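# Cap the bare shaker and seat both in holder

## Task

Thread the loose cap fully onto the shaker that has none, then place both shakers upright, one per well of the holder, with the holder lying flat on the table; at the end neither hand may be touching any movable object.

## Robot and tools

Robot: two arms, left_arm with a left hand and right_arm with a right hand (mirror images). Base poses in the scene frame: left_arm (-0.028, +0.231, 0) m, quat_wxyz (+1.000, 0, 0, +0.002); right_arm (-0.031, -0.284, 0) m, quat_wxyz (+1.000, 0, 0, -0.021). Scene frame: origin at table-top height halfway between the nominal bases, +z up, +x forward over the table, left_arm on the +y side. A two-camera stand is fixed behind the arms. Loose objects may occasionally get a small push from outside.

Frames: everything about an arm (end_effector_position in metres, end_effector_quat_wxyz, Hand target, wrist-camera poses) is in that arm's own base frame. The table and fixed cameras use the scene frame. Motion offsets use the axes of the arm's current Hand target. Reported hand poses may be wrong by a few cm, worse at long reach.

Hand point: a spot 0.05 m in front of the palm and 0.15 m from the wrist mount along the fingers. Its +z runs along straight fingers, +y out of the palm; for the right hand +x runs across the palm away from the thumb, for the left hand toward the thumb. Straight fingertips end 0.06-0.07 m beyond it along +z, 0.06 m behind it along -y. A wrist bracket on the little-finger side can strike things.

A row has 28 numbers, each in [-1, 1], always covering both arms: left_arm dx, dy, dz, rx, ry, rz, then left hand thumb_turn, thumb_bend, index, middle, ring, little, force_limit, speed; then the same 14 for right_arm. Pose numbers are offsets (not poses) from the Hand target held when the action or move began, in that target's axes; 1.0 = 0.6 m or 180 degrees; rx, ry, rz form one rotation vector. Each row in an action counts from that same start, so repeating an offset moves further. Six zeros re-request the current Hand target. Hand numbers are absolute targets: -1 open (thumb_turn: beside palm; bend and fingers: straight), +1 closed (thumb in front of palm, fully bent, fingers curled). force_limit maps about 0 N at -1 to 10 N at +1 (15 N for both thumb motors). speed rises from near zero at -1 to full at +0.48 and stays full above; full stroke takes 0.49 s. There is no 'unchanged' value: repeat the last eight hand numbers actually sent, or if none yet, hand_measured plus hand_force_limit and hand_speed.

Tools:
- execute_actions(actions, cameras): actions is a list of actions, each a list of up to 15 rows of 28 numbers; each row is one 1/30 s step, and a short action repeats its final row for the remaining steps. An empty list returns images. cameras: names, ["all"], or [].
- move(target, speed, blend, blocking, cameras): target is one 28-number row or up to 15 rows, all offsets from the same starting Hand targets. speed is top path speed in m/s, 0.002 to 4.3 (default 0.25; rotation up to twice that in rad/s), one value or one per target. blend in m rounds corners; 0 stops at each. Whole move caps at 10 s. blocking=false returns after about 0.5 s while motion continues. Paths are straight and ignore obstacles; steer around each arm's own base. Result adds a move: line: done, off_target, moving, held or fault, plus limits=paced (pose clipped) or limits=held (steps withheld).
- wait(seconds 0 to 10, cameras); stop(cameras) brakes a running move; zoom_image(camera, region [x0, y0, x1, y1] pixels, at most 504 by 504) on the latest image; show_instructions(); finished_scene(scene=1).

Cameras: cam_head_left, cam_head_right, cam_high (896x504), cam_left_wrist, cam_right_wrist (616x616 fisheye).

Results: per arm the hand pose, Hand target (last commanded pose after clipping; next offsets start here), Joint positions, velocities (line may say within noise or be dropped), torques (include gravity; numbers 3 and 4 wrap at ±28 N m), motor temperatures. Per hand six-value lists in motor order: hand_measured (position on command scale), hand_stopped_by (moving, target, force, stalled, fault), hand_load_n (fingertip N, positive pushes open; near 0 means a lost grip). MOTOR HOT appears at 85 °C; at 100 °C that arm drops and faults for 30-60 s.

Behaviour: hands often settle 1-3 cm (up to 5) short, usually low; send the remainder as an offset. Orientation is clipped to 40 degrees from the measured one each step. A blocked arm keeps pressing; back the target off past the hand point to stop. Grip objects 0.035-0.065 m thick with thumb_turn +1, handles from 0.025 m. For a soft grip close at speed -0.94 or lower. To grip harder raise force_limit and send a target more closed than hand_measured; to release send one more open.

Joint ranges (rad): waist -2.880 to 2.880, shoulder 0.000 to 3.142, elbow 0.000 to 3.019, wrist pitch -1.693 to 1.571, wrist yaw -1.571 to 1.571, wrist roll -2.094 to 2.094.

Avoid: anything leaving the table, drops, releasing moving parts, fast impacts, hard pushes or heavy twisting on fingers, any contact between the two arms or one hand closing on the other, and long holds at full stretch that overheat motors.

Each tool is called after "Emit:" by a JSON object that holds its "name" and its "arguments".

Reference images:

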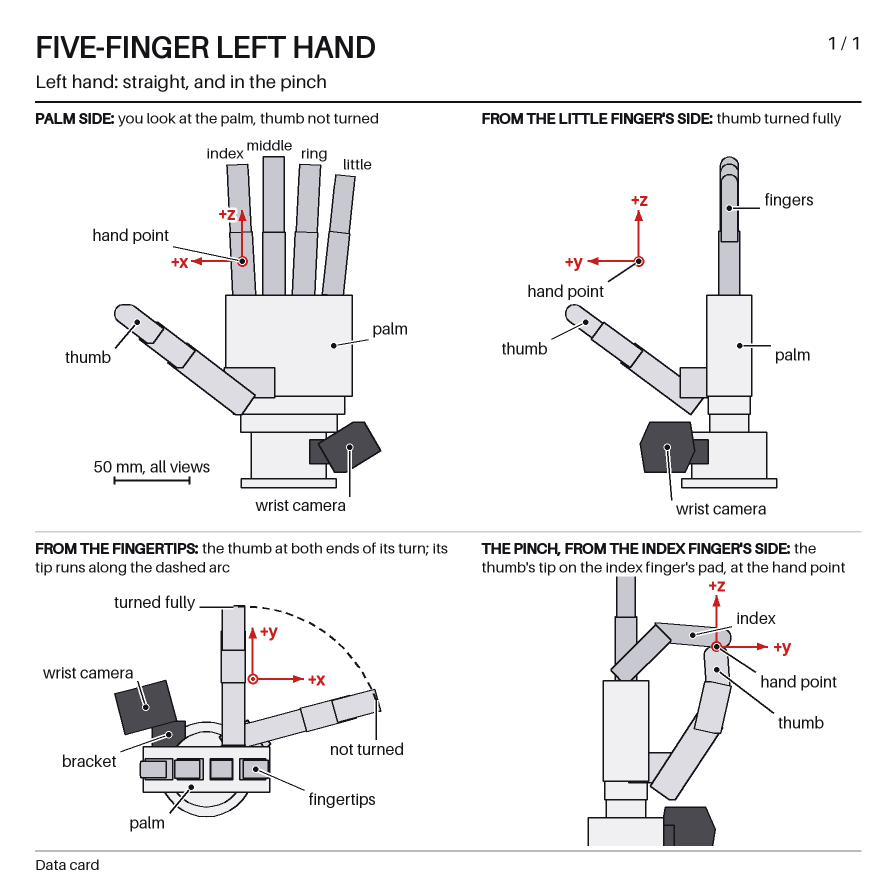

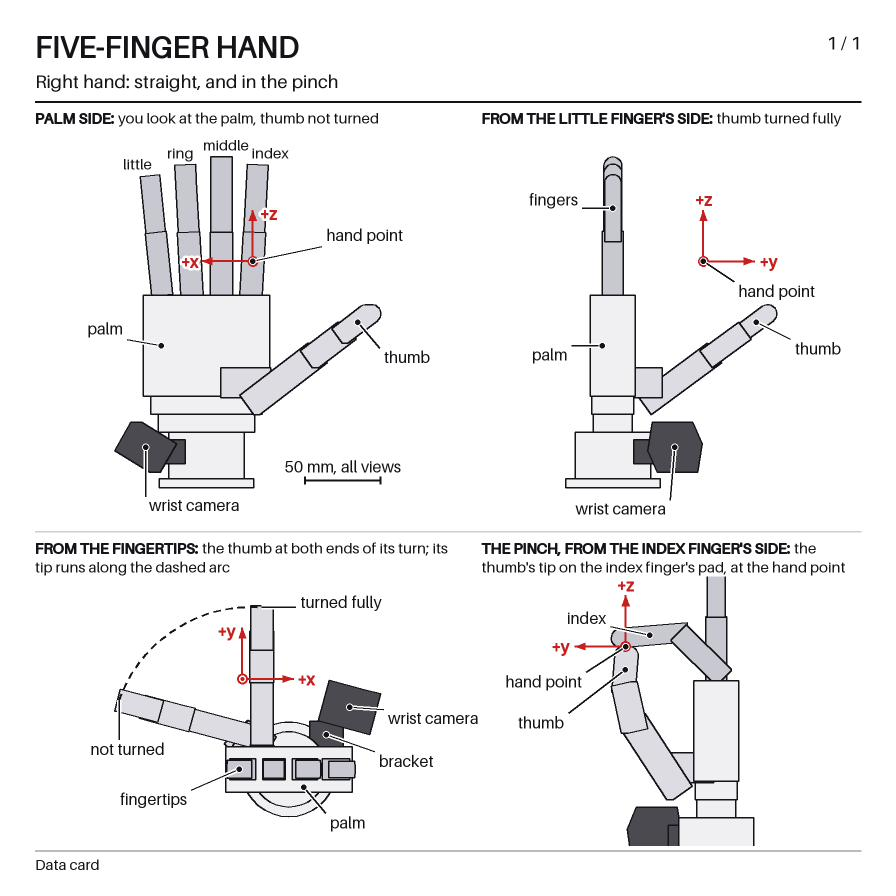

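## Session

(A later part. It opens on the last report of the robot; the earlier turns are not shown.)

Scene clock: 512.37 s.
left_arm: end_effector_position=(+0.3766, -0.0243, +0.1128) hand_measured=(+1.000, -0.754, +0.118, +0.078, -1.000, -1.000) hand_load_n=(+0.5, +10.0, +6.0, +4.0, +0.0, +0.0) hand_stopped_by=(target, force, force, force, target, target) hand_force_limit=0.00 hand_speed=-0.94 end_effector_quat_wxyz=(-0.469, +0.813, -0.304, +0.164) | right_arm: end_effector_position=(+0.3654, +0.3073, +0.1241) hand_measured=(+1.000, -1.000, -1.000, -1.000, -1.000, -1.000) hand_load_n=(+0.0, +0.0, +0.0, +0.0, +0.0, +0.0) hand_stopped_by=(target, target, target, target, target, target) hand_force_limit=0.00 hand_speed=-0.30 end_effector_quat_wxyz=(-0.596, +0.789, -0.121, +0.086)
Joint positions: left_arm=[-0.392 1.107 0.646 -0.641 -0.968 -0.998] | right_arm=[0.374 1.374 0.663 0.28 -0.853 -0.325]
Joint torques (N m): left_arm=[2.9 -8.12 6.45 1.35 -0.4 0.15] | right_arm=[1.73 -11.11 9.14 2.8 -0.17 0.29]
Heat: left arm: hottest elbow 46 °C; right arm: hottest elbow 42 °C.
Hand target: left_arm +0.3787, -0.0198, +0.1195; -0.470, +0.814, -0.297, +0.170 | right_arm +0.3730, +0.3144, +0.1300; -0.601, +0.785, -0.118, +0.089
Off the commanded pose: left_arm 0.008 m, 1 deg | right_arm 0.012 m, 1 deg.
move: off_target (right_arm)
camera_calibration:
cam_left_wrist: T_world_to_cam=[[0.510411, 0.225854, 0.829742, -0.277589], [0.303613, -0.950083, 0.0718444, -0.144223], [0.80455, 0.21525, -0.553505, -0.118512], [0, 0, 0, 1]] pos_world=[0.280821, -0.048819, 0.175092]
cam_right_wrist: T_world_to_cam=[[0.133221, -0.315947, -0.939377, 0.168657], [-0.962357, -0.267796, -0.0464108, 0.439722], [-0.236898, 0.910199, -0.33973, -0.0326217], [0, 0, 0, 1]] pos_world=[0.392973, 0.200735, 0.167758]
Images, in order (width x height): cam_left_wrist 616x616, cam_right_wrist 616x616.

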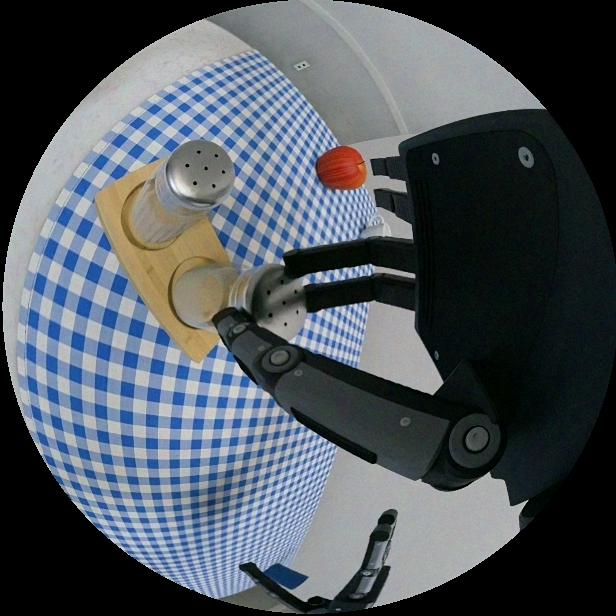

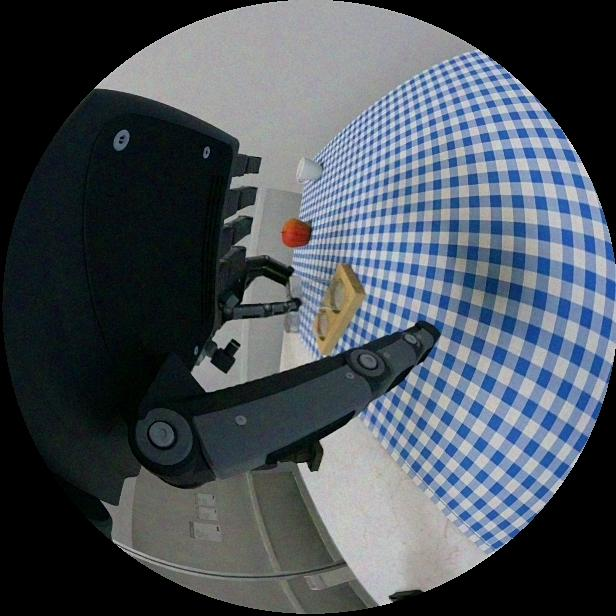

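Emit:
{"name": "move", "arguments": {"target": [-0.0029,0.0102,0.0056,0,0,0,1,-0.7,0.4,0.4,-1,-1,0,-0.94,0,0,0,0,0,0,1,-1,-1,-1,-1,-1,0,-0.3], "speed": 0.03, "cameras": ["cam_left_wrist","cam_right_wrist"]}}

Emit:
{"name": "zoom_image", "arguments": {"camera": "cam_right_wrist", "region": [270, 250, 350, 330]}}

Emit:
{"name": "zoom_image", "arguments": {"camera": "cam_left_wrist", "region": [150, 240, 320, 370]}}

Scene clock: 522.43 s.
left_arm: end_effector_position=(+0.3770, -0.0242, +0.1104) hand_measured=(+1.000, -0.754, +0.118, +0.078, -1.000, -1.000) hand_load_n=(+0.5, +9.5, +6.0, +3.5, +0.0, +0.0) hand_stopped_by=(target, force, force, force, target, target) hand_force_limit=0.00 hand_speed=-0.94 end_effector_quat_wxyz=(-0.469, +0.813, -0.301, +0.169) | right_arm: end_effector_position=(+0.3654, +0.3073, +0.1241) hand_measured=(+1.000, -1.000, -1.000, -1.000, -1.000, -1.000) hand_load_n=(+0.0, +0.0, +0.0, +0.0, +0.0, +0.0) hand_stopped_by=(target, target, target, target, target, target) hand_force_limit=0.00 hand_speed=-0.30 end_effector_quat_wxyz=(-0.596, +0.789, -0.121, +0.086)
Joint positions: left_arm=[-0.391 1.105 0.633 -0.616 -0.968 -0.995] | right_arm=[0.374 1.374 0.663 0.28 -0.853 -0.325]
Joint torques (N m): left_arm=[2.73 -7.36 6.04 1.51 -0.35 0.15] | right_arm=[1.73 -11.11 9.13 2.84 -0.16 0.29]
Heat: left arm: hottest elbow 45 °C; right arm: hottest elbow 42 °C.
Hand target: left_arm +0.3772, -0.0187, +0.1125; -0.470, +0.814, -0.296, +0.170 | right_arm +0.3730, +0.3144, +0.1300; -0.601, +0.785, -0.118, +0.089
Off the commanded pose: left_arm 0.006 m, 1 deg | right_arm 0.012 m, 1 deg.
move: off_target (right_arm)
camera_calibration:
cam_left_wrist: T_world_to_cam=[[0.501445, 0.228504, 0.834469, -0.272945], [0.30208, -0.950035, 0.0786253, -0.144243], [0.810741, 0.21265, -0.545416, -0.123442], [0, 0, 0, 1]] pos_world=[0.280519, -0.0484174, 0.171778]
cam_right_wrist: T_world_to_cam=[[0.133221, -0.315947, -0.939377, 0.168657], [-0.962357, -0.267796, -0.0464108, 0.439722], [-0.236898, 0.910199, -0.33973, -0.0326217], [0, 0, 0, 1]] pos_world=[0.392973, 0.200735, 0.167758]
Images, in order (width x height): cam_left_wrist 616x616, cam_right_wrist 616x616.

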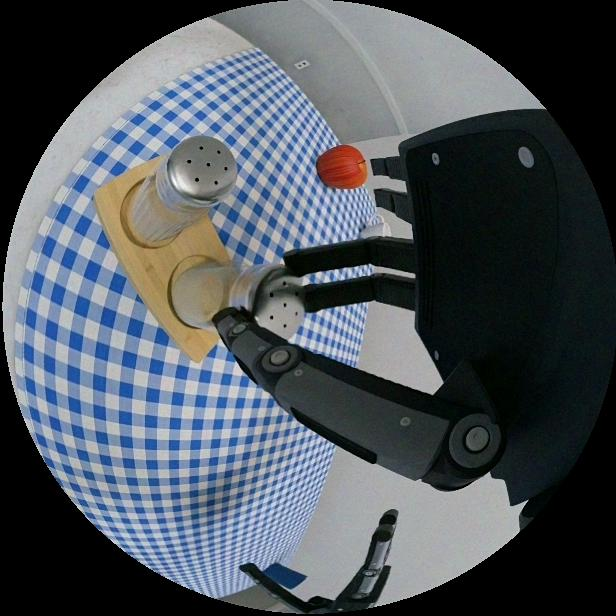

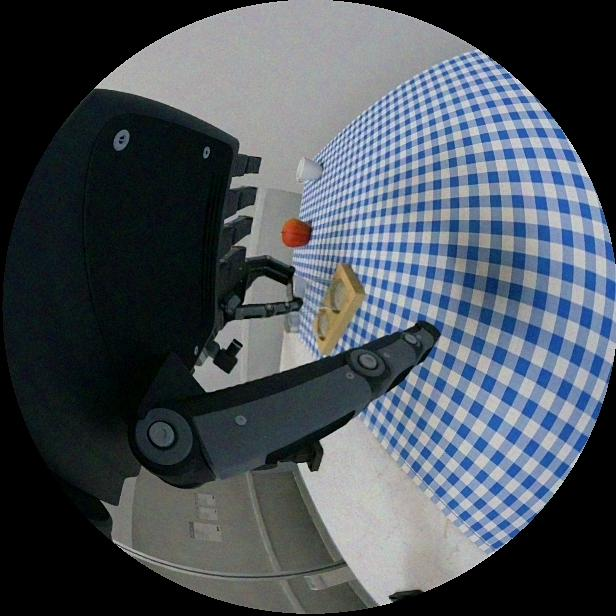

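Scaled by 6.300 from the camera's 616x616 image, which has a finer 880x880 frame.

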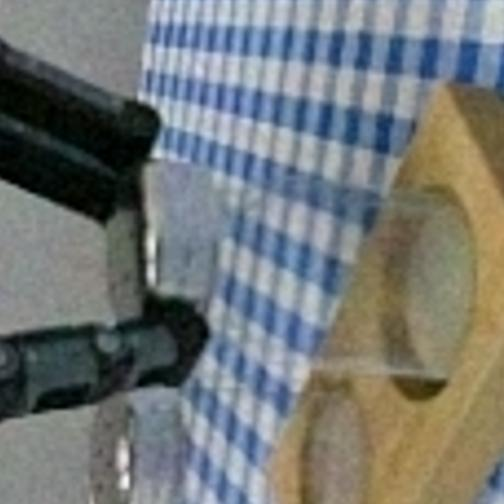

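Scaled by 2.965 from the camera's 616x616 image, which has a finer 880x880 frame.

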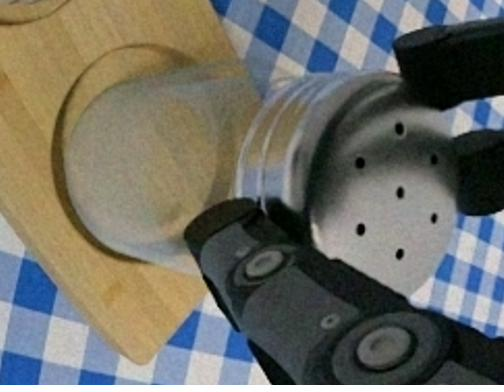

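Emit:
{"name": "zoom_image", "arguments": {"camera": "cam_right_wrist", "region": [280, 270, 320, 330]}}

Scaled by 8.400 from the camera's 616x616 image, which has a finer 880x880 frame.

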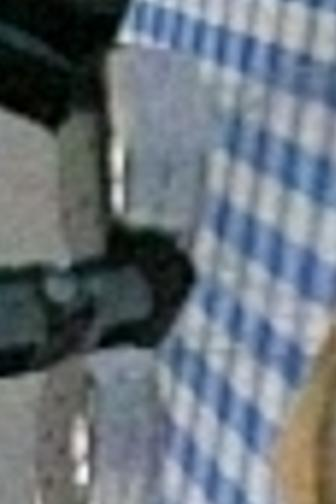

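Emit:
{"name": "zoom_image", "arguments": {"camera": "cam_left_wrist", "region": [205, 245, 275, 315]}}

Scaled by 7.200 from the camera's 616x616 image, which has a finer 880x880 frame.

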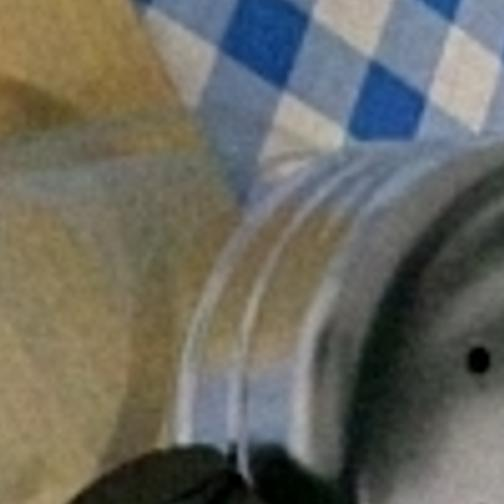

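Emit:
{"name": "move", "arguments": {"target": [0.0,0.0072,0.0042,0,0,0,1,-0.7,0.4,0.4,-1,-1,0,-0.94,0,0,0,0,0,0,1,-1,-1,-1,-1,-1,0,-0.3], "speed": 0.03, "cameras": ["cam_left_wrist","cam_right_wrist"]}}

Emit:
{"name": "zoom_image", "arguments": {"camera": "cam_right_wrist", "region": [270, 250, 350, 330]}}

Emit:
{"name": "zoom_image", "arguments": {"camera": "cam_left_wrist", "region": [205, 245, 275, 315]}}

Scene clock: 533.43 s.
left_arm: end_effector_position=(+0.3788, -0.0243, +0.1103) hand_measured=(+1.000, -0.754, +0.118, +0.078, -1.000, -1.000) hand_load_n=(-1.0, +9.5, +6.0, +3.5, +0.0, +0.0) hand_stopped_by=(target, force, force, force, target, target) hand_force_limit=0.00 hand_speed=-0.94 end_effector_quat_wxyz=(-0.470, +0.812, -0.299, +0.174) | right_arm: end_effector_position=(+0.3654, +0.3073, +0.1241) hand_measured=(+1.000, -1.000, -1.000, -1.000, -1.000, -1.000) hand_load_n=(+0.0, +0.0, +0.0, +0.0, +0.0, +0.0) hand_stopped_by=(target, target, target, target, target, target) hand_force_limit=0.00 hand_speed=-0.30 end_effector_quat_wxyz=(-0.596, +0.789, -0.121, +0.086)
Joint positions: left_arm=[-0.39 1.105 0.629 -0.599 -0.968 -0.991] | right_arm=[0.374 1.374 0.663 0.28 -0.853 -0.325]
Joint torques (N m): left_arm=[2.84 -6.77 5.75 1.14 -0.33 0.09] | right_arm=[1.79 -11.11 9.14 2.8 -0.16 0.29]
Heat: left arm: hottest elbow 45 °C; right arm: hottest elbow 42 °C.
Hand target: left_arm +0.3773, -0.0187, +0.1076; -0.470, +0.814, -0.297, +0.170 | right_arm +0.3730, +0.3144, +0.1300; -0.601, +0.785, -0.118, +0.089
Off the commanded pose: left_arm 0.006 m, 1 deg | right_arm 0.012 m, 1 deg.
move: off_target (right_arm)
camera_calibration:
cam_left_wrist: T_world_to_cam=[[0.493295, 0.230798, 0.838685, -0.271121], [0.300934, -0.949903, 0.0844022, -0.145096], [0.816149, 0.210753, -0.538037, -0.127808], [0, 0, 0, 1]] pos_world=[0.281717, -0.0483164, 0.170866]
cam_right_wrist: T_world_to_cam=[[0.133221, -0.315947, -0.939377, 0.168657], [-0.962357, -0.267796, -0.0464108, 0.439722], [-0.236898, 0.910199, -0.33973, -0.0326217], [0, 0, 0, 1]] pos_world=[0.392973, 0.200735, 0.167758]
Images, in order (width x height): cam_left_wrist 616x616, cam_right_wrist 616x616.

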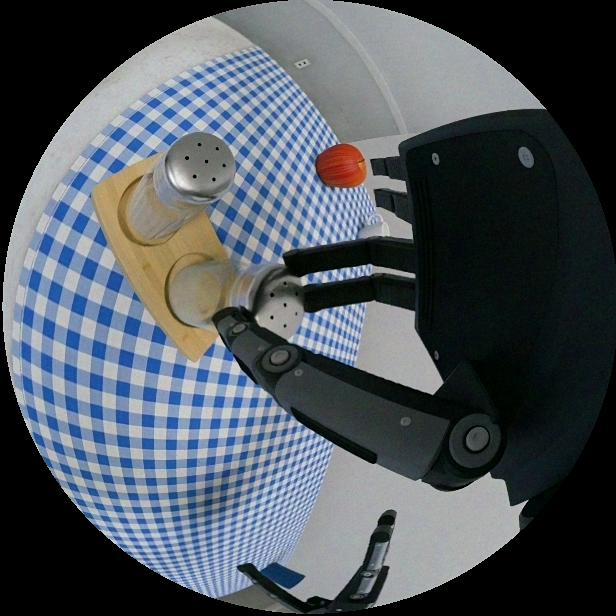

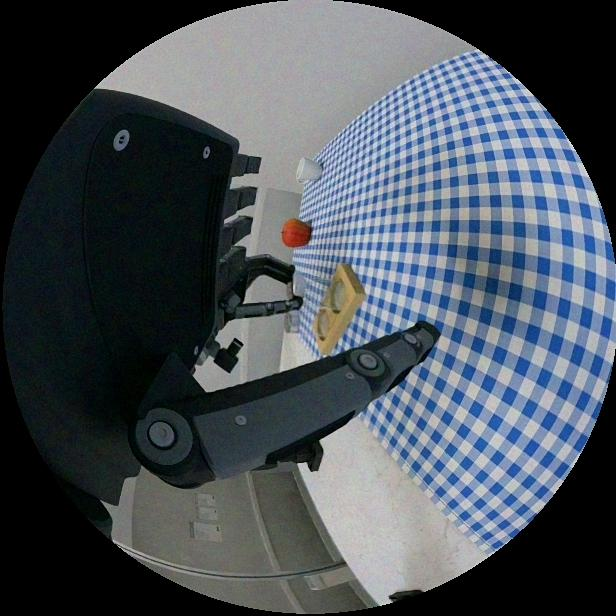

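Scaled by 6.300 from the camera's 616x616 image, which has a finer 880x880 frame.

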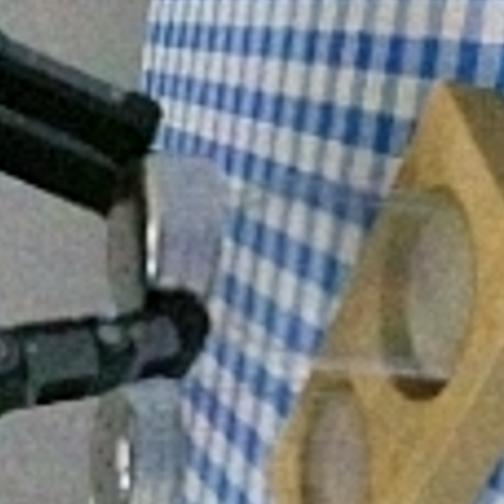

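Scaled by 7.200 from the camera's 616x616 image, which has a finer 880x880 frame.

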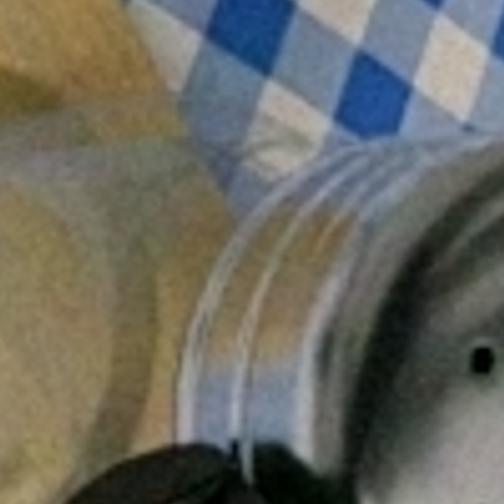

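Emit:
{"name": "move", "arguments": {"target": [[-0.0073,-0.0600,-0.0374,0,-0.1203,-0.0694,1,-0.7,0.4,0.4,-1,-1,0,-0.94,0,0,0,0,0,0,1,-1,-1,-1,-1,-1,0,-0.3],[-0.0029,-0.0063,-0.0072,0,0,0,1,-0.7,0.4,0.4,-1,-1,0,-0.94,0,0,0,0,0,0,1,-1,-1,-1,-1,-1,0,-0.3]], "speed": [0.1,0.08], "cameras": ["cam_left_wrist","cam_right_wrist"]}}

Emit:
{"name": "zoom_image", "arguments": {"camera": "cam_right_wrist", "region": [270, 250, 350, 330]}}

Emit:
{"name": "zoom_image", "arguments": {"camera": "cam_left_wrist", "region": [205, 245, 275, 315]}}

Scene clock: 548.67 s.
left_arm: end_effector_position=(+0.3720, -0.0235, +0.1047) hand_measured=(+1.000, -0.754, +0.118, +0.078, -1.000, -1.000) hand_load_n=(+0.5, +9.5, +5.5, +4.0, +0.0, +0.0) hand_stopped_by=(target, force, force, force, target, target) hand_force_limit=0.00 hand_speed=-0.94 end_effector_quat_wxyz=(-0.469, +0.813, -0.304, +0.163) | right_arm: end_effector_position=(+0.3654, +0.3073, +0.1241) hand_measured=(+1.000, -1.000, -1.000, -1.000, -1.000, -1.000) hand_load_n=(+0.0, +0.0, +0.0, +0.0, +0.0, +0.0) hand_stopped_by=(target, target, target, target, target, target) hand_force_limit=0.00 hand_speed=-0.30 end_effector_quat_wxyz=(-0.596, +0.789, -0.121, +0.086)
Joint positions: left_arm=[-0.395 1.107 0.624 -0.626 -0.968 -1.005] | right_arm=[0.374 1.374 0.663 0.28 -0.853 -0.325]
Joint torques (N m): left_arm=[2.96 -7.94 6.45 1.26 -0.45 0.14] | right_arm=[1.73 -11.05 9.16 2.81 -0.16 0.29]
Heat: left arm: hottest elbow 45 °C; right arm: hottest elbow 42 °C.
Hand target: left_arm +0.3748, -0.0190, +0.1130; -0.470, +0.814, -0.296, +0.170 | right_arm +0.3730, +0.3144, +0.1300; -0.601, +0.785, -0.118, +0.089
Off the commanded pose: left_arm 0.010 m, 1 deg | right_arm 0.012 m, 1 deg.
move: off_target (right_arm)
camera_calibration:
cam_left_wrist: T_world_to_cam=[[0.512232, 0.226803, 0.828359, -0.269282], [0.304382, -0.949837, 0.0718423, -0.141767], [0.8031, 0.215338, -0.555572, -0.118709], [0, 0, 0, 1]] pos_world=[0.276422, -0.0480197, 0.167295]
cam_right_wrist: T_world_to_cam=[[0.133221, -0.315947, -0.939377, 0.168657], [-0.962357, -0.267796, -0.0464108, 0.439722], [-0.236898, 0.910199, -0.33973, -0.0326217], [0, 0, 0, 1]] pos_world=[0.392973, 0.200735, 0.167758]
Images, in order (width x height): cam_left_wrist 616x616, cam_right_wrist 616x616.

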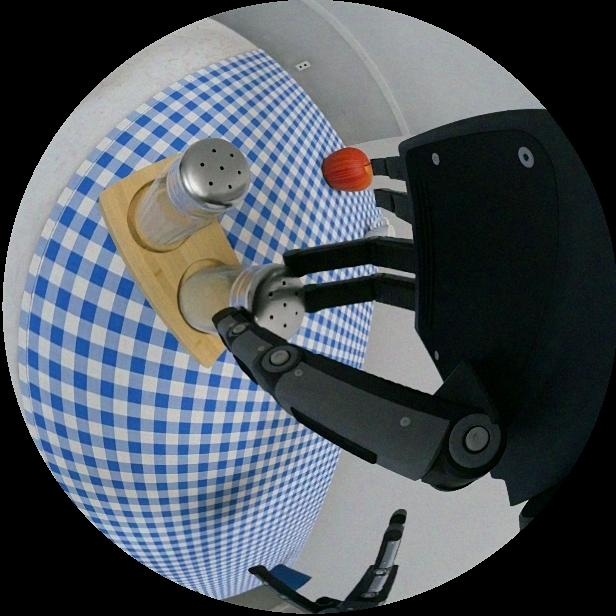

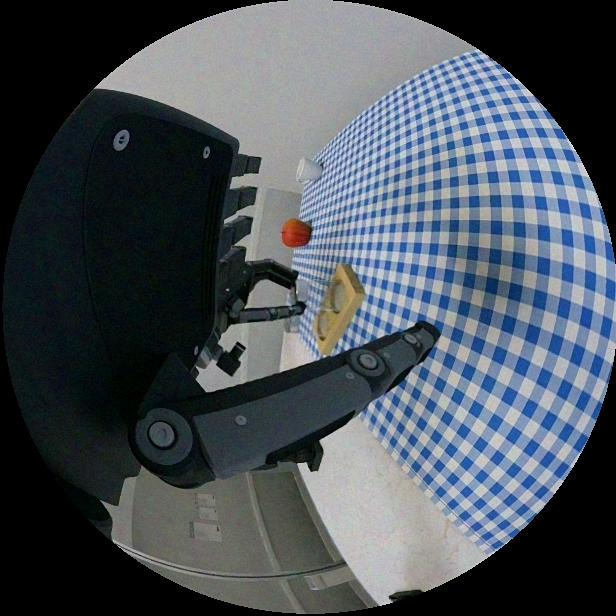

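Scaled by 6.300 from the camera's 616x616 image, which has a finer 880x880 frame.

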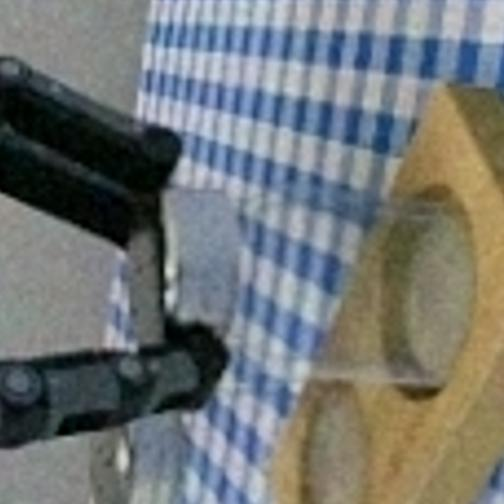

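Scaled by 7.200 from the camera's 616x616 image, which has a finer 880x880 frame.

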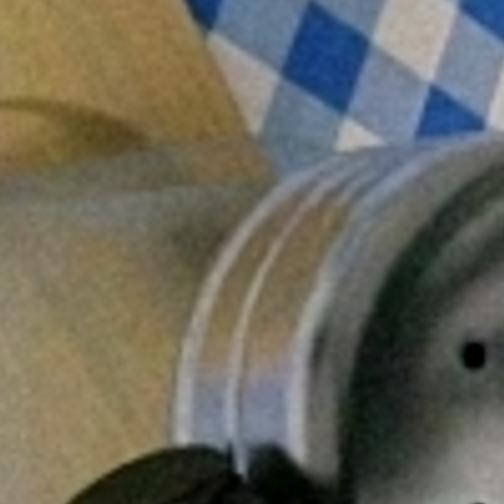

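Emit:
{"name": "move", "arguments": {"target": [0.0090,-0.0002,-0.0062,0,0.0962,0.0556,1,-0.7,0.4,0.4,-1,-1,0,-0.94,0,0,0,0,0,0,1,-1,-1,-1,-1,-1,0,-0.3], "speed": 0.08, "cameras": ["cam_left_wrist","cam_right_wrist"]}}

Emit:
{"name": "zoom_image", "arguments": {"camera": "cam_right_wrist", "region": [270, 250, 350, 330]}}

Emit:
{"name": "zoom_image", "arguments": {"camera": "cam_left_wrist", "region": [130, 220, 310, 370]}}

Scene clock: 558.17 s.
left_arm: end_effector_position=(+0.3738, -0.0295, +0.1066) hand_measured=(+1.000, -0.754, +0.118, +0.078, -1.000, -1.000) hand_load_n=(+1.0, +10.0, +5.5, +3.5, +0.0, +0.0) hand_stopped_by=(target, force, force, force, target, target) hand_force_limit=0.00 hand_speed=-0.94 end_effector_quat_wxyz=(-0.427, +0.752, -0.439, +0.242) | right_arm: end_effector_position=(+0.3654, +0.3073, +0.1241) hand_measured=(+1.000, -1.000, -1.000, -1.000, -1.000, -1.000) hand_load_n=(+0.0, +0.0, +0.0, +0.0, +0.0, +0.0) hand_stopped_by=(target, target, target, target, target, target) hand_force_limit=0.00 hand_speed=-0.30 end_effector_quat_wxyz=(-0.596, +0.789, -0.121, +0.086)
Joint positions: left_arm=[-0.284 0.943 0.485 -0.264 -0.669 -0.487] | right_arm=[0.374 1.374 0.663 0.28 -0.853 -0.325]
Joint torques (N m): left_arm=[2.96 -6.18 6.94 1.85 -0.12 0.18] | right_arm=[1.73 -11.16 9.16 2.82 -0.16 0.29]
Heat: left arm: hottest elbow 44 °C; right arm: hottest elbow 43 °C.
Hand target: left_arm +0.3769, -0.0249, +0.1150; -0.433, +0.750, -0.433, +0.249 | right_arm +0.3730, +0.3144, +0.1300; -0.601, +0.785, -0.118, +0.089
Off the commanded pose: left_arm 0.010 m, 1 deg | right_arm 0.012 m, 1 deg.
move: off_target (right_arm)
camera_calibration:
cam_left_wrist: T_world_to_cam=[[0.564472, 0.0504241, 0.823911, -0.294634], [-0.0360453, -0.995675, 0.0856313, -0.0237811], [0.824665, -0.0780346, -0.560213, -0.134039], [0, 0, 0, 1]] pos_world=[0.275992, -0.0192813, 0.169698]
cam_right_wrist: T_world_to_cam=[[0.133221, -0.315947, -0.939377, 0.168657], [-0.962357, -0.267796, -0.0464108, 0.439722], [-0.236898, 0.910199, -0.33973, -0.0326217], [0, 0, 0, 1]] pos_world=[0.392973, 0.200735, 0.167758]
Images, in order (width x height): cam_left_wrist 616x616, cam_right_wrist 616x616.

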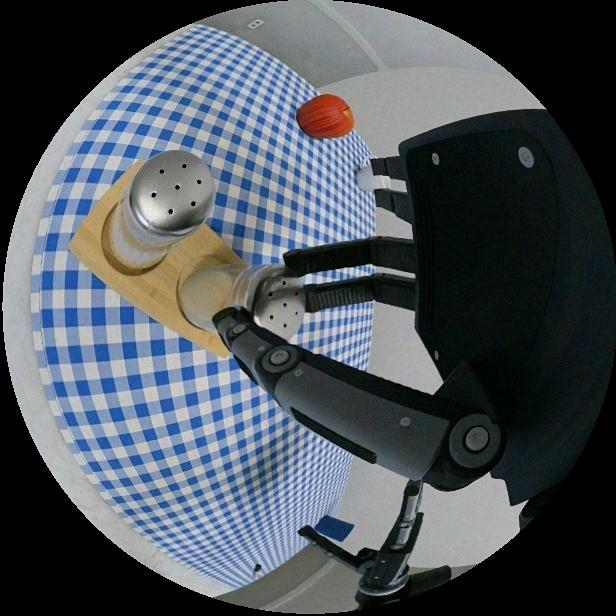

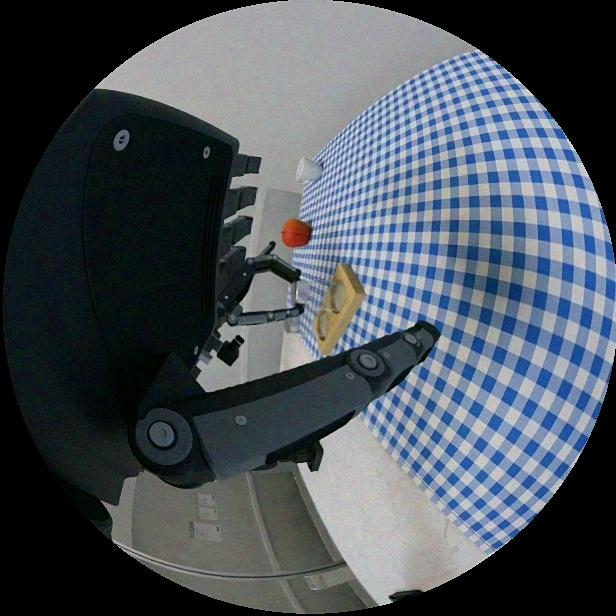

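Scaled by 6.300 from the camera's 616x616 image, which has a finer 880x880 frame.

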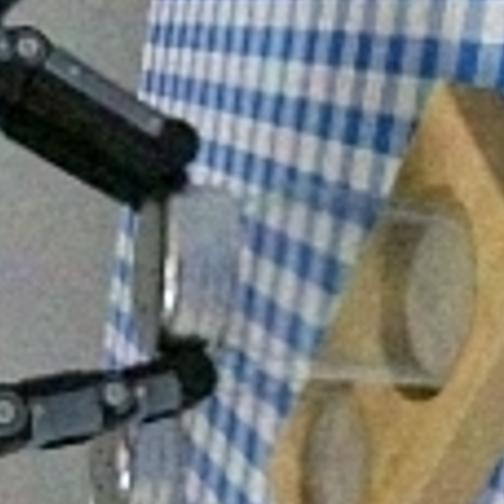

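Scaled by 2.800 from the camera's 616x616 image, which has a finer 880x880 frame.

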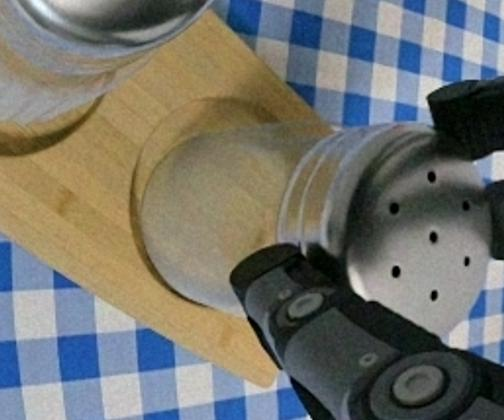

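Emit:
{"name": "move", "arguments": {"target": [0.0039,0.0067,-0.0049,0,0.0962,0.0556,1,-0.7,0.4,0.4,-1,-1,0,-0.94,0,0,0,0,0,0,1,-1,-1,-1,-1,-1,0,-0.3], "speed": 0.08, "cameras": ["cam_left_wrist","cam_right_wrist"]}}

Emit:
{"name": "zoom_image", "arguments": {"camera": "cam_right_wrist", "region": [270, 250, 350, 330]}}

Emit:
{"name": "zoom_image", "arguments": {"camera": "cam_left_wrist", "region": [130, 220, 310, 370]}}

Scene clock: 563.03 s.
left_arm: end_effector_position=(+0.3722, -0.0341, +0.1075) hand_measured=(+1.000, -0.754, +0.118, +0.078, -1.000, -1.000) hand_load_n=(+0.5, +9.5, +5.5, +3.5, +0.0, +0.0) hand_stopped_by=(target, force, force, force, target, target) hand_force_limit=0.00 hand_speed=-0.94 end_effector_quat_wxyz=(-0.375, +0.667, -0.561, +0.316) | right_arm: end_effector_position=(+0.3654, +0.3073, +0.1241) hand_measured=(+1.000, -1.000, -1.000, -1.000, -1.000, -1.000) hand_load_n=(+0.0, +0.0, +0.0, +0.0, +0.0, +0.0) hand_stopped_by=(target, target, target, target, target, target) hand_force_limit=0.00 hand_speed=-0.30 end_effector_quat_wxyz=(-0.596, +0.789, -0.121, +0.086)
Joint positions: left_arm=[-0.111 0.865 0.423 -0.122 -0.239 -0.151] | right_arm=[0.374 1.374 0.663 0.28 -0.853 -0.325]
Joint torques (N m): left_arm=[2.78 -5.36 6.97 1.96 0.14 0.11] | right_arm=[1.73 -11.11 9.14 2.82 -0.16 0.29]
Heat: left arm: hottest elbow 44 °C; right arm: hottest elbow 43 °C.
Hand target: left_arm +0.3742, -0.0293, +0.1130; -0.382, +0.664, -0.557, +0.321 | right_arm +0.3730, +0.3144, +0.1300; -0.601, +0.785, -0.118, +0.089
Off the commanded pose: left_arm 0.008 m, 1 deg | right_arm 0.012 m, 1 deg.
move: off_target (right_arm)
camera_calibration:
cam_left_wrist: T_world_to_cam=[[0.546501, -0.134393, 0.826605, -0.294157], [-0.374137, -0.922243, 0.0974148, 0.0986422], [0.749238, -0.362501, -0.554288, -0.114843], [0, 0, 0, 1]] pos_world=[0.283708, 0.00980866, 0.169886]
cam_right_wrist: T_world_to_cam=[[0.133221, -0.315947, -0.939377, 0.168657], [-0.962357, -0.267796, -0.0464108, 0.439722], [-0.236898, 0.910199, -0.33973, -0.0326217], [0, 0, 0, 1]] pos_world=[0.392973, 0.200735, 0.167758]
Images, in order (width x height): cam_left_wrist 616x616, cam_right_wrist 616x616.

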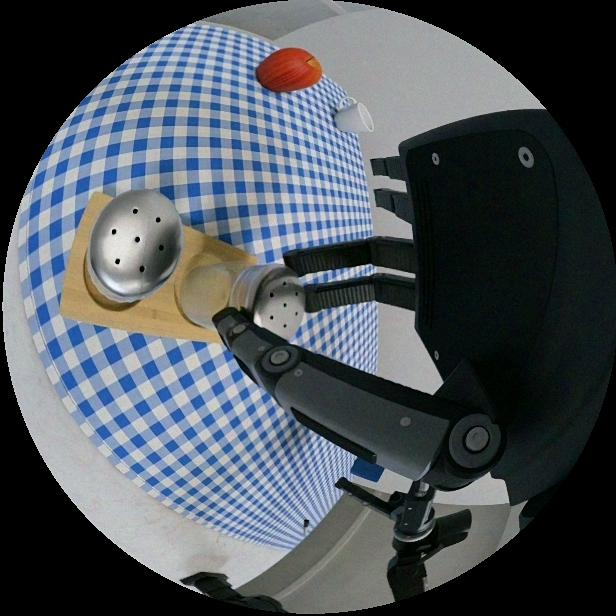

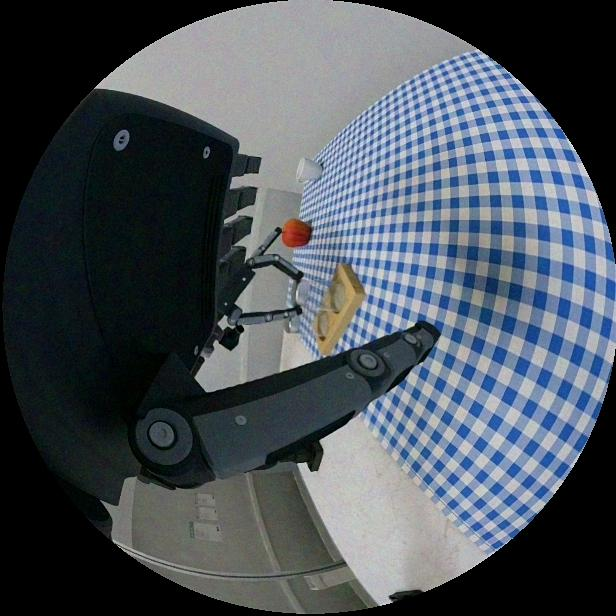

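Scaled by 6.300 from the camera's 616x616 image, which has a finer 880x880 frame.

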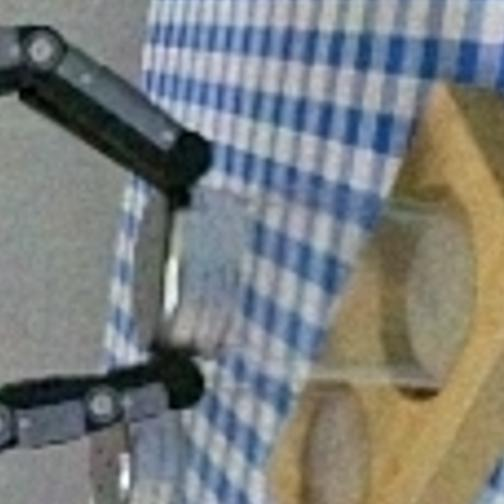

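Scaled by 2.800 from the camera's 616x616 image, which has a finer 880x880 frame.

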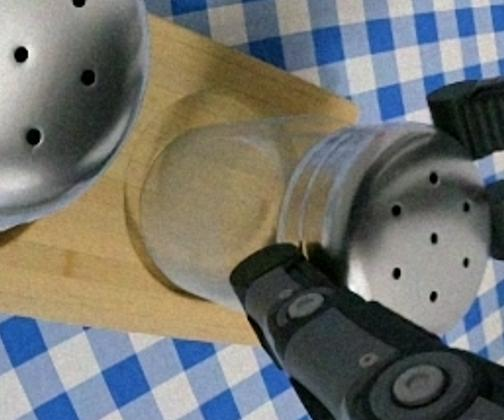

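Emit:
{"name": "move", "arguments": {"target": [0.0050,0.0038,-0.0032,0,0.0962,0.0556,1,-0.7,0.4,0.4,-1,-1,0,-0.94,0,0,0,0,0,0,1,-1,-1,-1,-1,-1,0,-0.3], "speed": 0.08, "cameras": ["cam_left_wrist","cam_right_wrist"]}}

Emit:
{"name": "zoom_image", "arguments": {"camera": "cam_right_wrist", "region": [270, 250, 350, 330]}}

Emit:
{"name": "zoom_image", "arguments": {"camera": "cam_left_wrist", "region": [130, 220, 310, 370]}}

Scene clock: 568.53 s.
left_arm: end_effector_position=(+0.3645, -0.0379, +0.1087) hand_measured=(+1.000, -0.754, +0.118, +0.078, -1.000, -1.000) hand_load_n=(+0.5, +9.5, +5.5, +4.0, +0.0, +0.0) hand_stopped_by=(target, force, force, force, target, target) hand_force_limit=0.00 hand_speed=-0.94 end_effector_quat_wxyz=(+0.315, -0.559, +0.664, -0.384) | right_arm: end_effector_position=(+0.3654, +0.3073, +0.1241) hand_measured=(+1.000, -1.000, -1.000, -1.000, -1.000, -1.000) hand_load_n=(+0.0, +0.0, +0.0, -0.5, +0.0, +0.0) hand_stopped_by=(target, target, target, target, target, target) hand_force_limit=0.00 hand_speed=-0.30 end_effector_quat_wxyz=(-0.596, +0.789, -0.121, +0.086)
Joint positions: left_arm=[0.078 0.868 0.418 -0.096 0.224 0.123] | right_arm=[0.374 1.374 0.663 0.28 -0.853 -0.325]
Joint torques (N m): left_arm=[2.55 -3.02 8.17 1.87 0.3 0.12] | right_arm=[1.73 -11.16 9.13 2.78 -0.16 0.29]
Heat: left arm: hottest elbow 45 °C; right arm: hottest elbow 43 °C.
Hand target: left_arm +0.3718, -0.0327, +0.1119; +0.321, -0.557, +0.664, -0.382 | right_arm +0.3730, +0.3144, +0.1300; -0.601, +0.785, -0.118, +0.089
Off the commanded pose: left_arm 0.010 m, 1 deg | right_arm 0.012 m, 1 deg.
move: off_target (right_arm)
camera_calibration:
cam_left_wrist: T_world_to_cam=[[0.457005, -0.30373, 0.835999, -0.266265], [-0.667536, -0.738272, 0.0966898, 0.206158], [0.587827, -0.602248, -0.540145, -0.061648], [0, 0, 0, 1]] pos_world=[0.295541, 0.0342005, 0.169365]
cam_right_wrist: T_world_to_cam=[[0.133221, -0.315947, -0.939377, 0.168657], [-0.962357, -0.267796, -0.0464108, 0.439722], [-0.236898, 0.910199, -0.33973, -0.0326217], [0, 0, 0, 1]] pos_world=[0.392973, 0.200735, 0.167758]
Images, in order (width x height): cam_left_wrist 616x616, cam_right_wrist 616x616.

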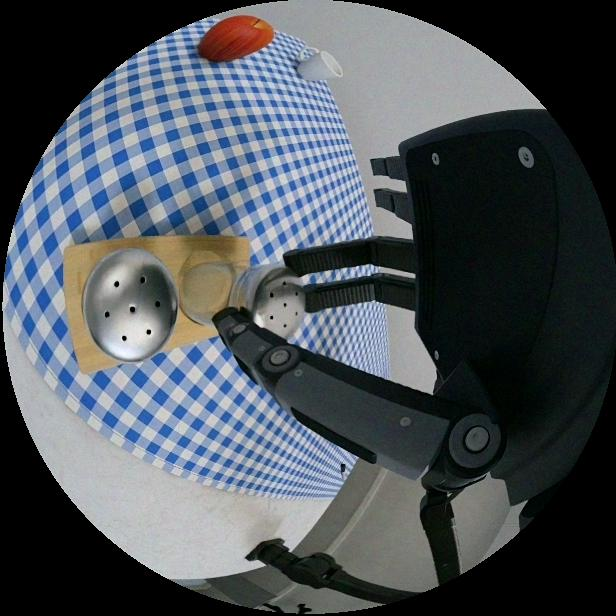

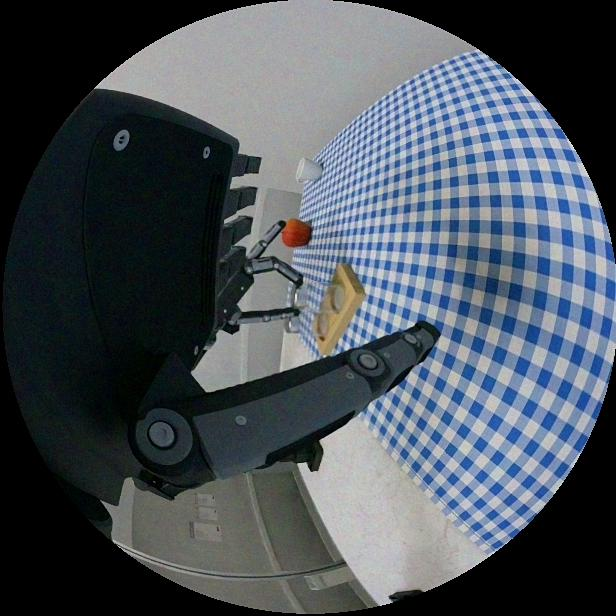

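Scaled by 6.300 from the camera's 616x616 image, which has a finer 880x880 frame.

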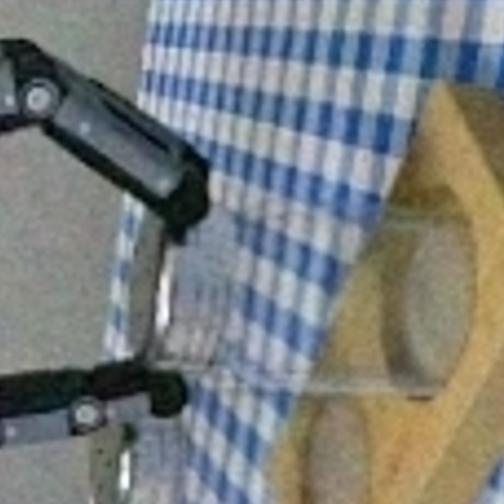

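Scaled by 2.800 from the camera's 616x616 image, which has a finer 880x880 frame.

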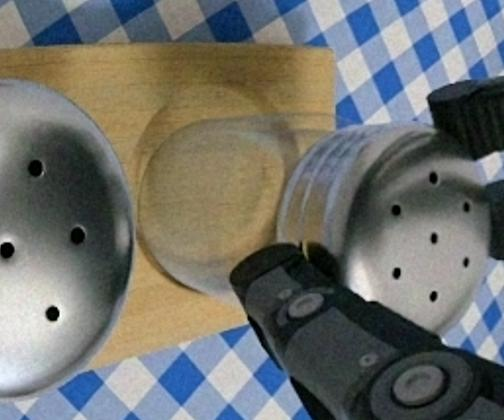

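Emit:
{"name": "zoom_image", "arguments": {"camera": "cam_right_wrist", "region": [295, 275, 350, 325]}}

Emit:
{"name": "zoom_image", "arguments": {"camera": "cam_left_wrist", "region": [170, 240, 260, 340]}}

Scaled by 9.164 from the camera's 616x616 image, which has a finer 880x880 frame.

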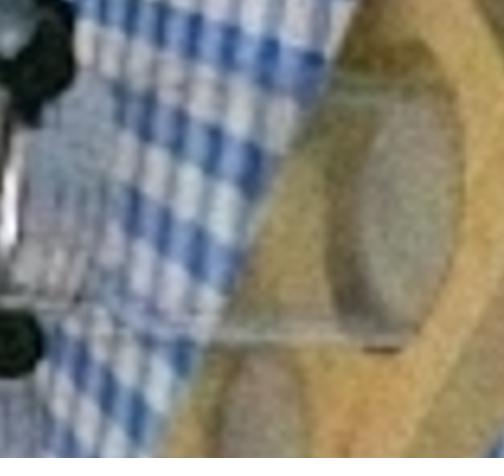

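Scaled by 5.040 from the camera's 616x616 image, which has a finer 880x880 frame.

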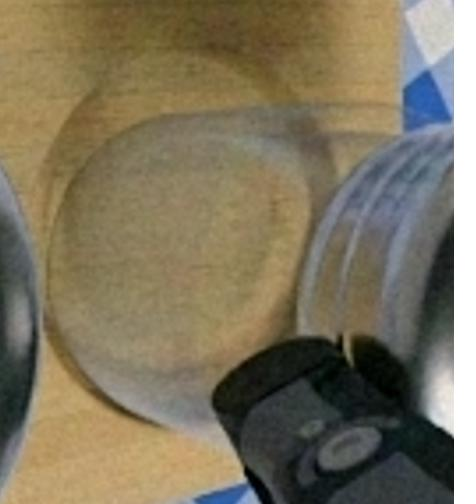

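Emit:
{"name": "move", "arguments": {"target": [-0.0009,0.0091,0.0109,0,0,0,1,-0.7,0.4,0.4,-1,-1,0,-0.94,0,0,0,0,0,0,1,-1,-1,-1,-1,-1,0,-0.3], "speed": 0.05, "cameras": ["cam_left_wrist","cam_right_wrist"]}}

Emit:
{"name": "zoom_image", "arguments": {"camera": "cam_right_wrist", "region": [270, 250, 350, 330]}}

Emit:
{"name": "zoom_image", "arguments": {"camera": "cam_left_wrist", "region": [170, 240, 260, 340]}}

Scene clock: 582.53 s.
left_arm: end_effector_position=(+0.3705, -0.0378, +0.1081) hand_measured=(+1.000, -0.754, +0.118, +0.078, -1.000, -1.000) hand_load_n=(+0.0, +10.0, +5.0, +3.0, +0.0, -0.5) hand_stopped_by=(target, force, force, force, target, target) hand_force_limit=0.00 hand_speed=-0.94 end_effector_quat_wxyz=(+0.320, -0.555, +0.662, -0.388) | right_arm: end_effector_position=(+0.3654, +0.3073, +0.1241) hand_measured=(+1.000, -1.000, -1.000, -1.000, -1.000, -1.000) hand_load_n=(+0.0, +0.0, +0.0, +0.0, +0.0, +0.0) hand_stopped_by=(target, target, target, target, target, target) hand_force_limit=0.00 hand_speed=-0.30 end_effector_quat_wxyz=(-0.596, +0.789, -0.121, +0.086)
Joint positions: left_arm=[0.078 0.889 0.418 -0.061 0.227 0.124] | right_arm=[0.374 1.374 0.663 0.28 -0.853 -0.325]
Joint torques (N m): left_arm=[2.67 -2.67 7.45 1.95 0.19 0.14] | right_arm=[1.73 -11.16 9.14 2.78 -0.16 0.29]
Heat: left arm: hottest elbow 46 °C; right arm: hottest elbow 43 °C.
Hand target: left_arm +0.3748, -0.0327, +0.1039; +0.321, -0.557, +0.664, -0.382 | right_arm +0.3730, +0.3144, +0.1300; -0.601, +0.785, -0.118, +0.089
Off the commanded pose: left_arm 0.008 m, 1 deg | right_arm 0.012 m, 1 deg.
move: off_target (right_arm)
camera_calibration:
cam_left_wrist: T_world_to_cam=[[0.444479, -0.305621, 0.842041, -0.264555], [-0.670678, -0.736671, 0.0866467, 0.212564], [0.593826, -0.603251, -0.532408, -0.068353], [0, 0, 0, 1]] pos_world=[0.300741, 0.0345021, 0.167957]
cam_right_wrist: T_world_to_cam=[[0.133221, -0.315947, -0.939377, 0.168657], [-0.962357, -0.267796, -0.0464108, 0.439722], [-0.236898, 0.910199, -0.33973, -0.0326217], [0, 0, 0, 1]] pos_world=[0.392973, 0.200735, 0.167758]
Images, in order (width x height): cam_left_wrist 616x616, cam_right_wrist 616x616.

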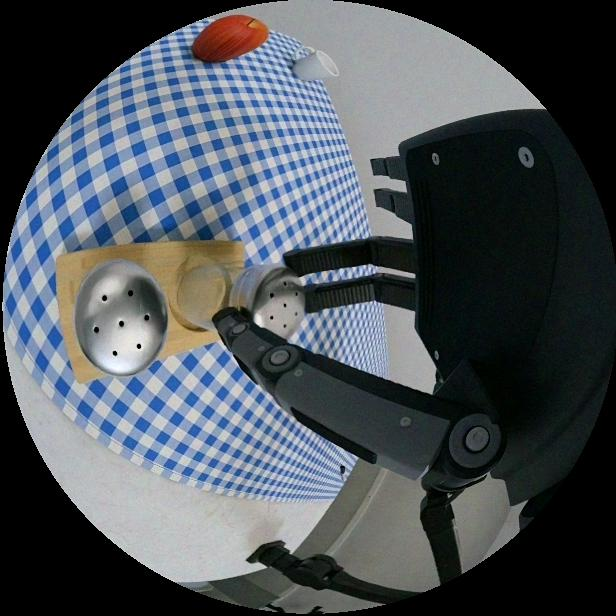

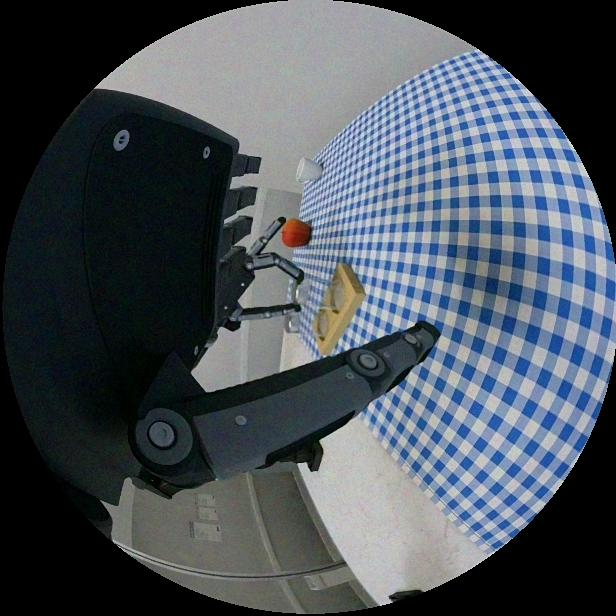

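Scaled by 6.300 from the camera's 616x616 image, which has a finer 880x880 frame.

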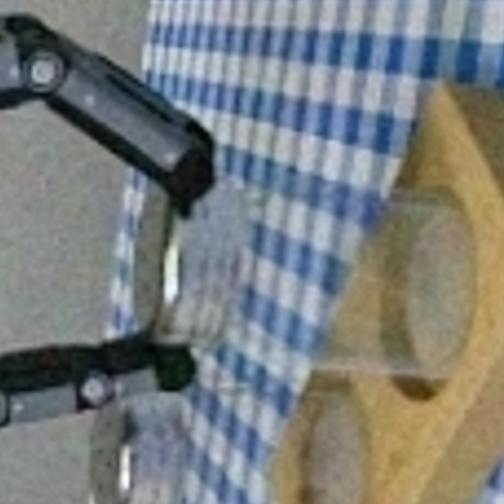

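Scaled by 5.040 from the camera's 616x616 image, which has a finer 880x880 frame.

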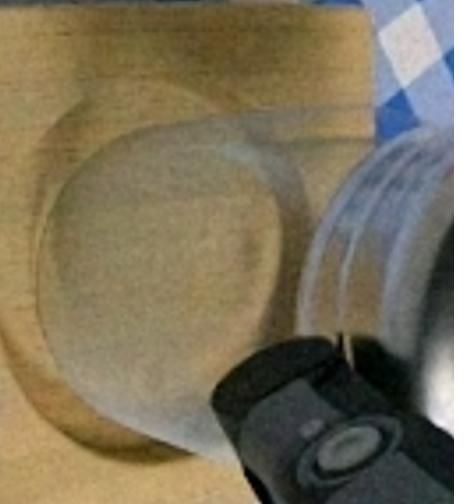

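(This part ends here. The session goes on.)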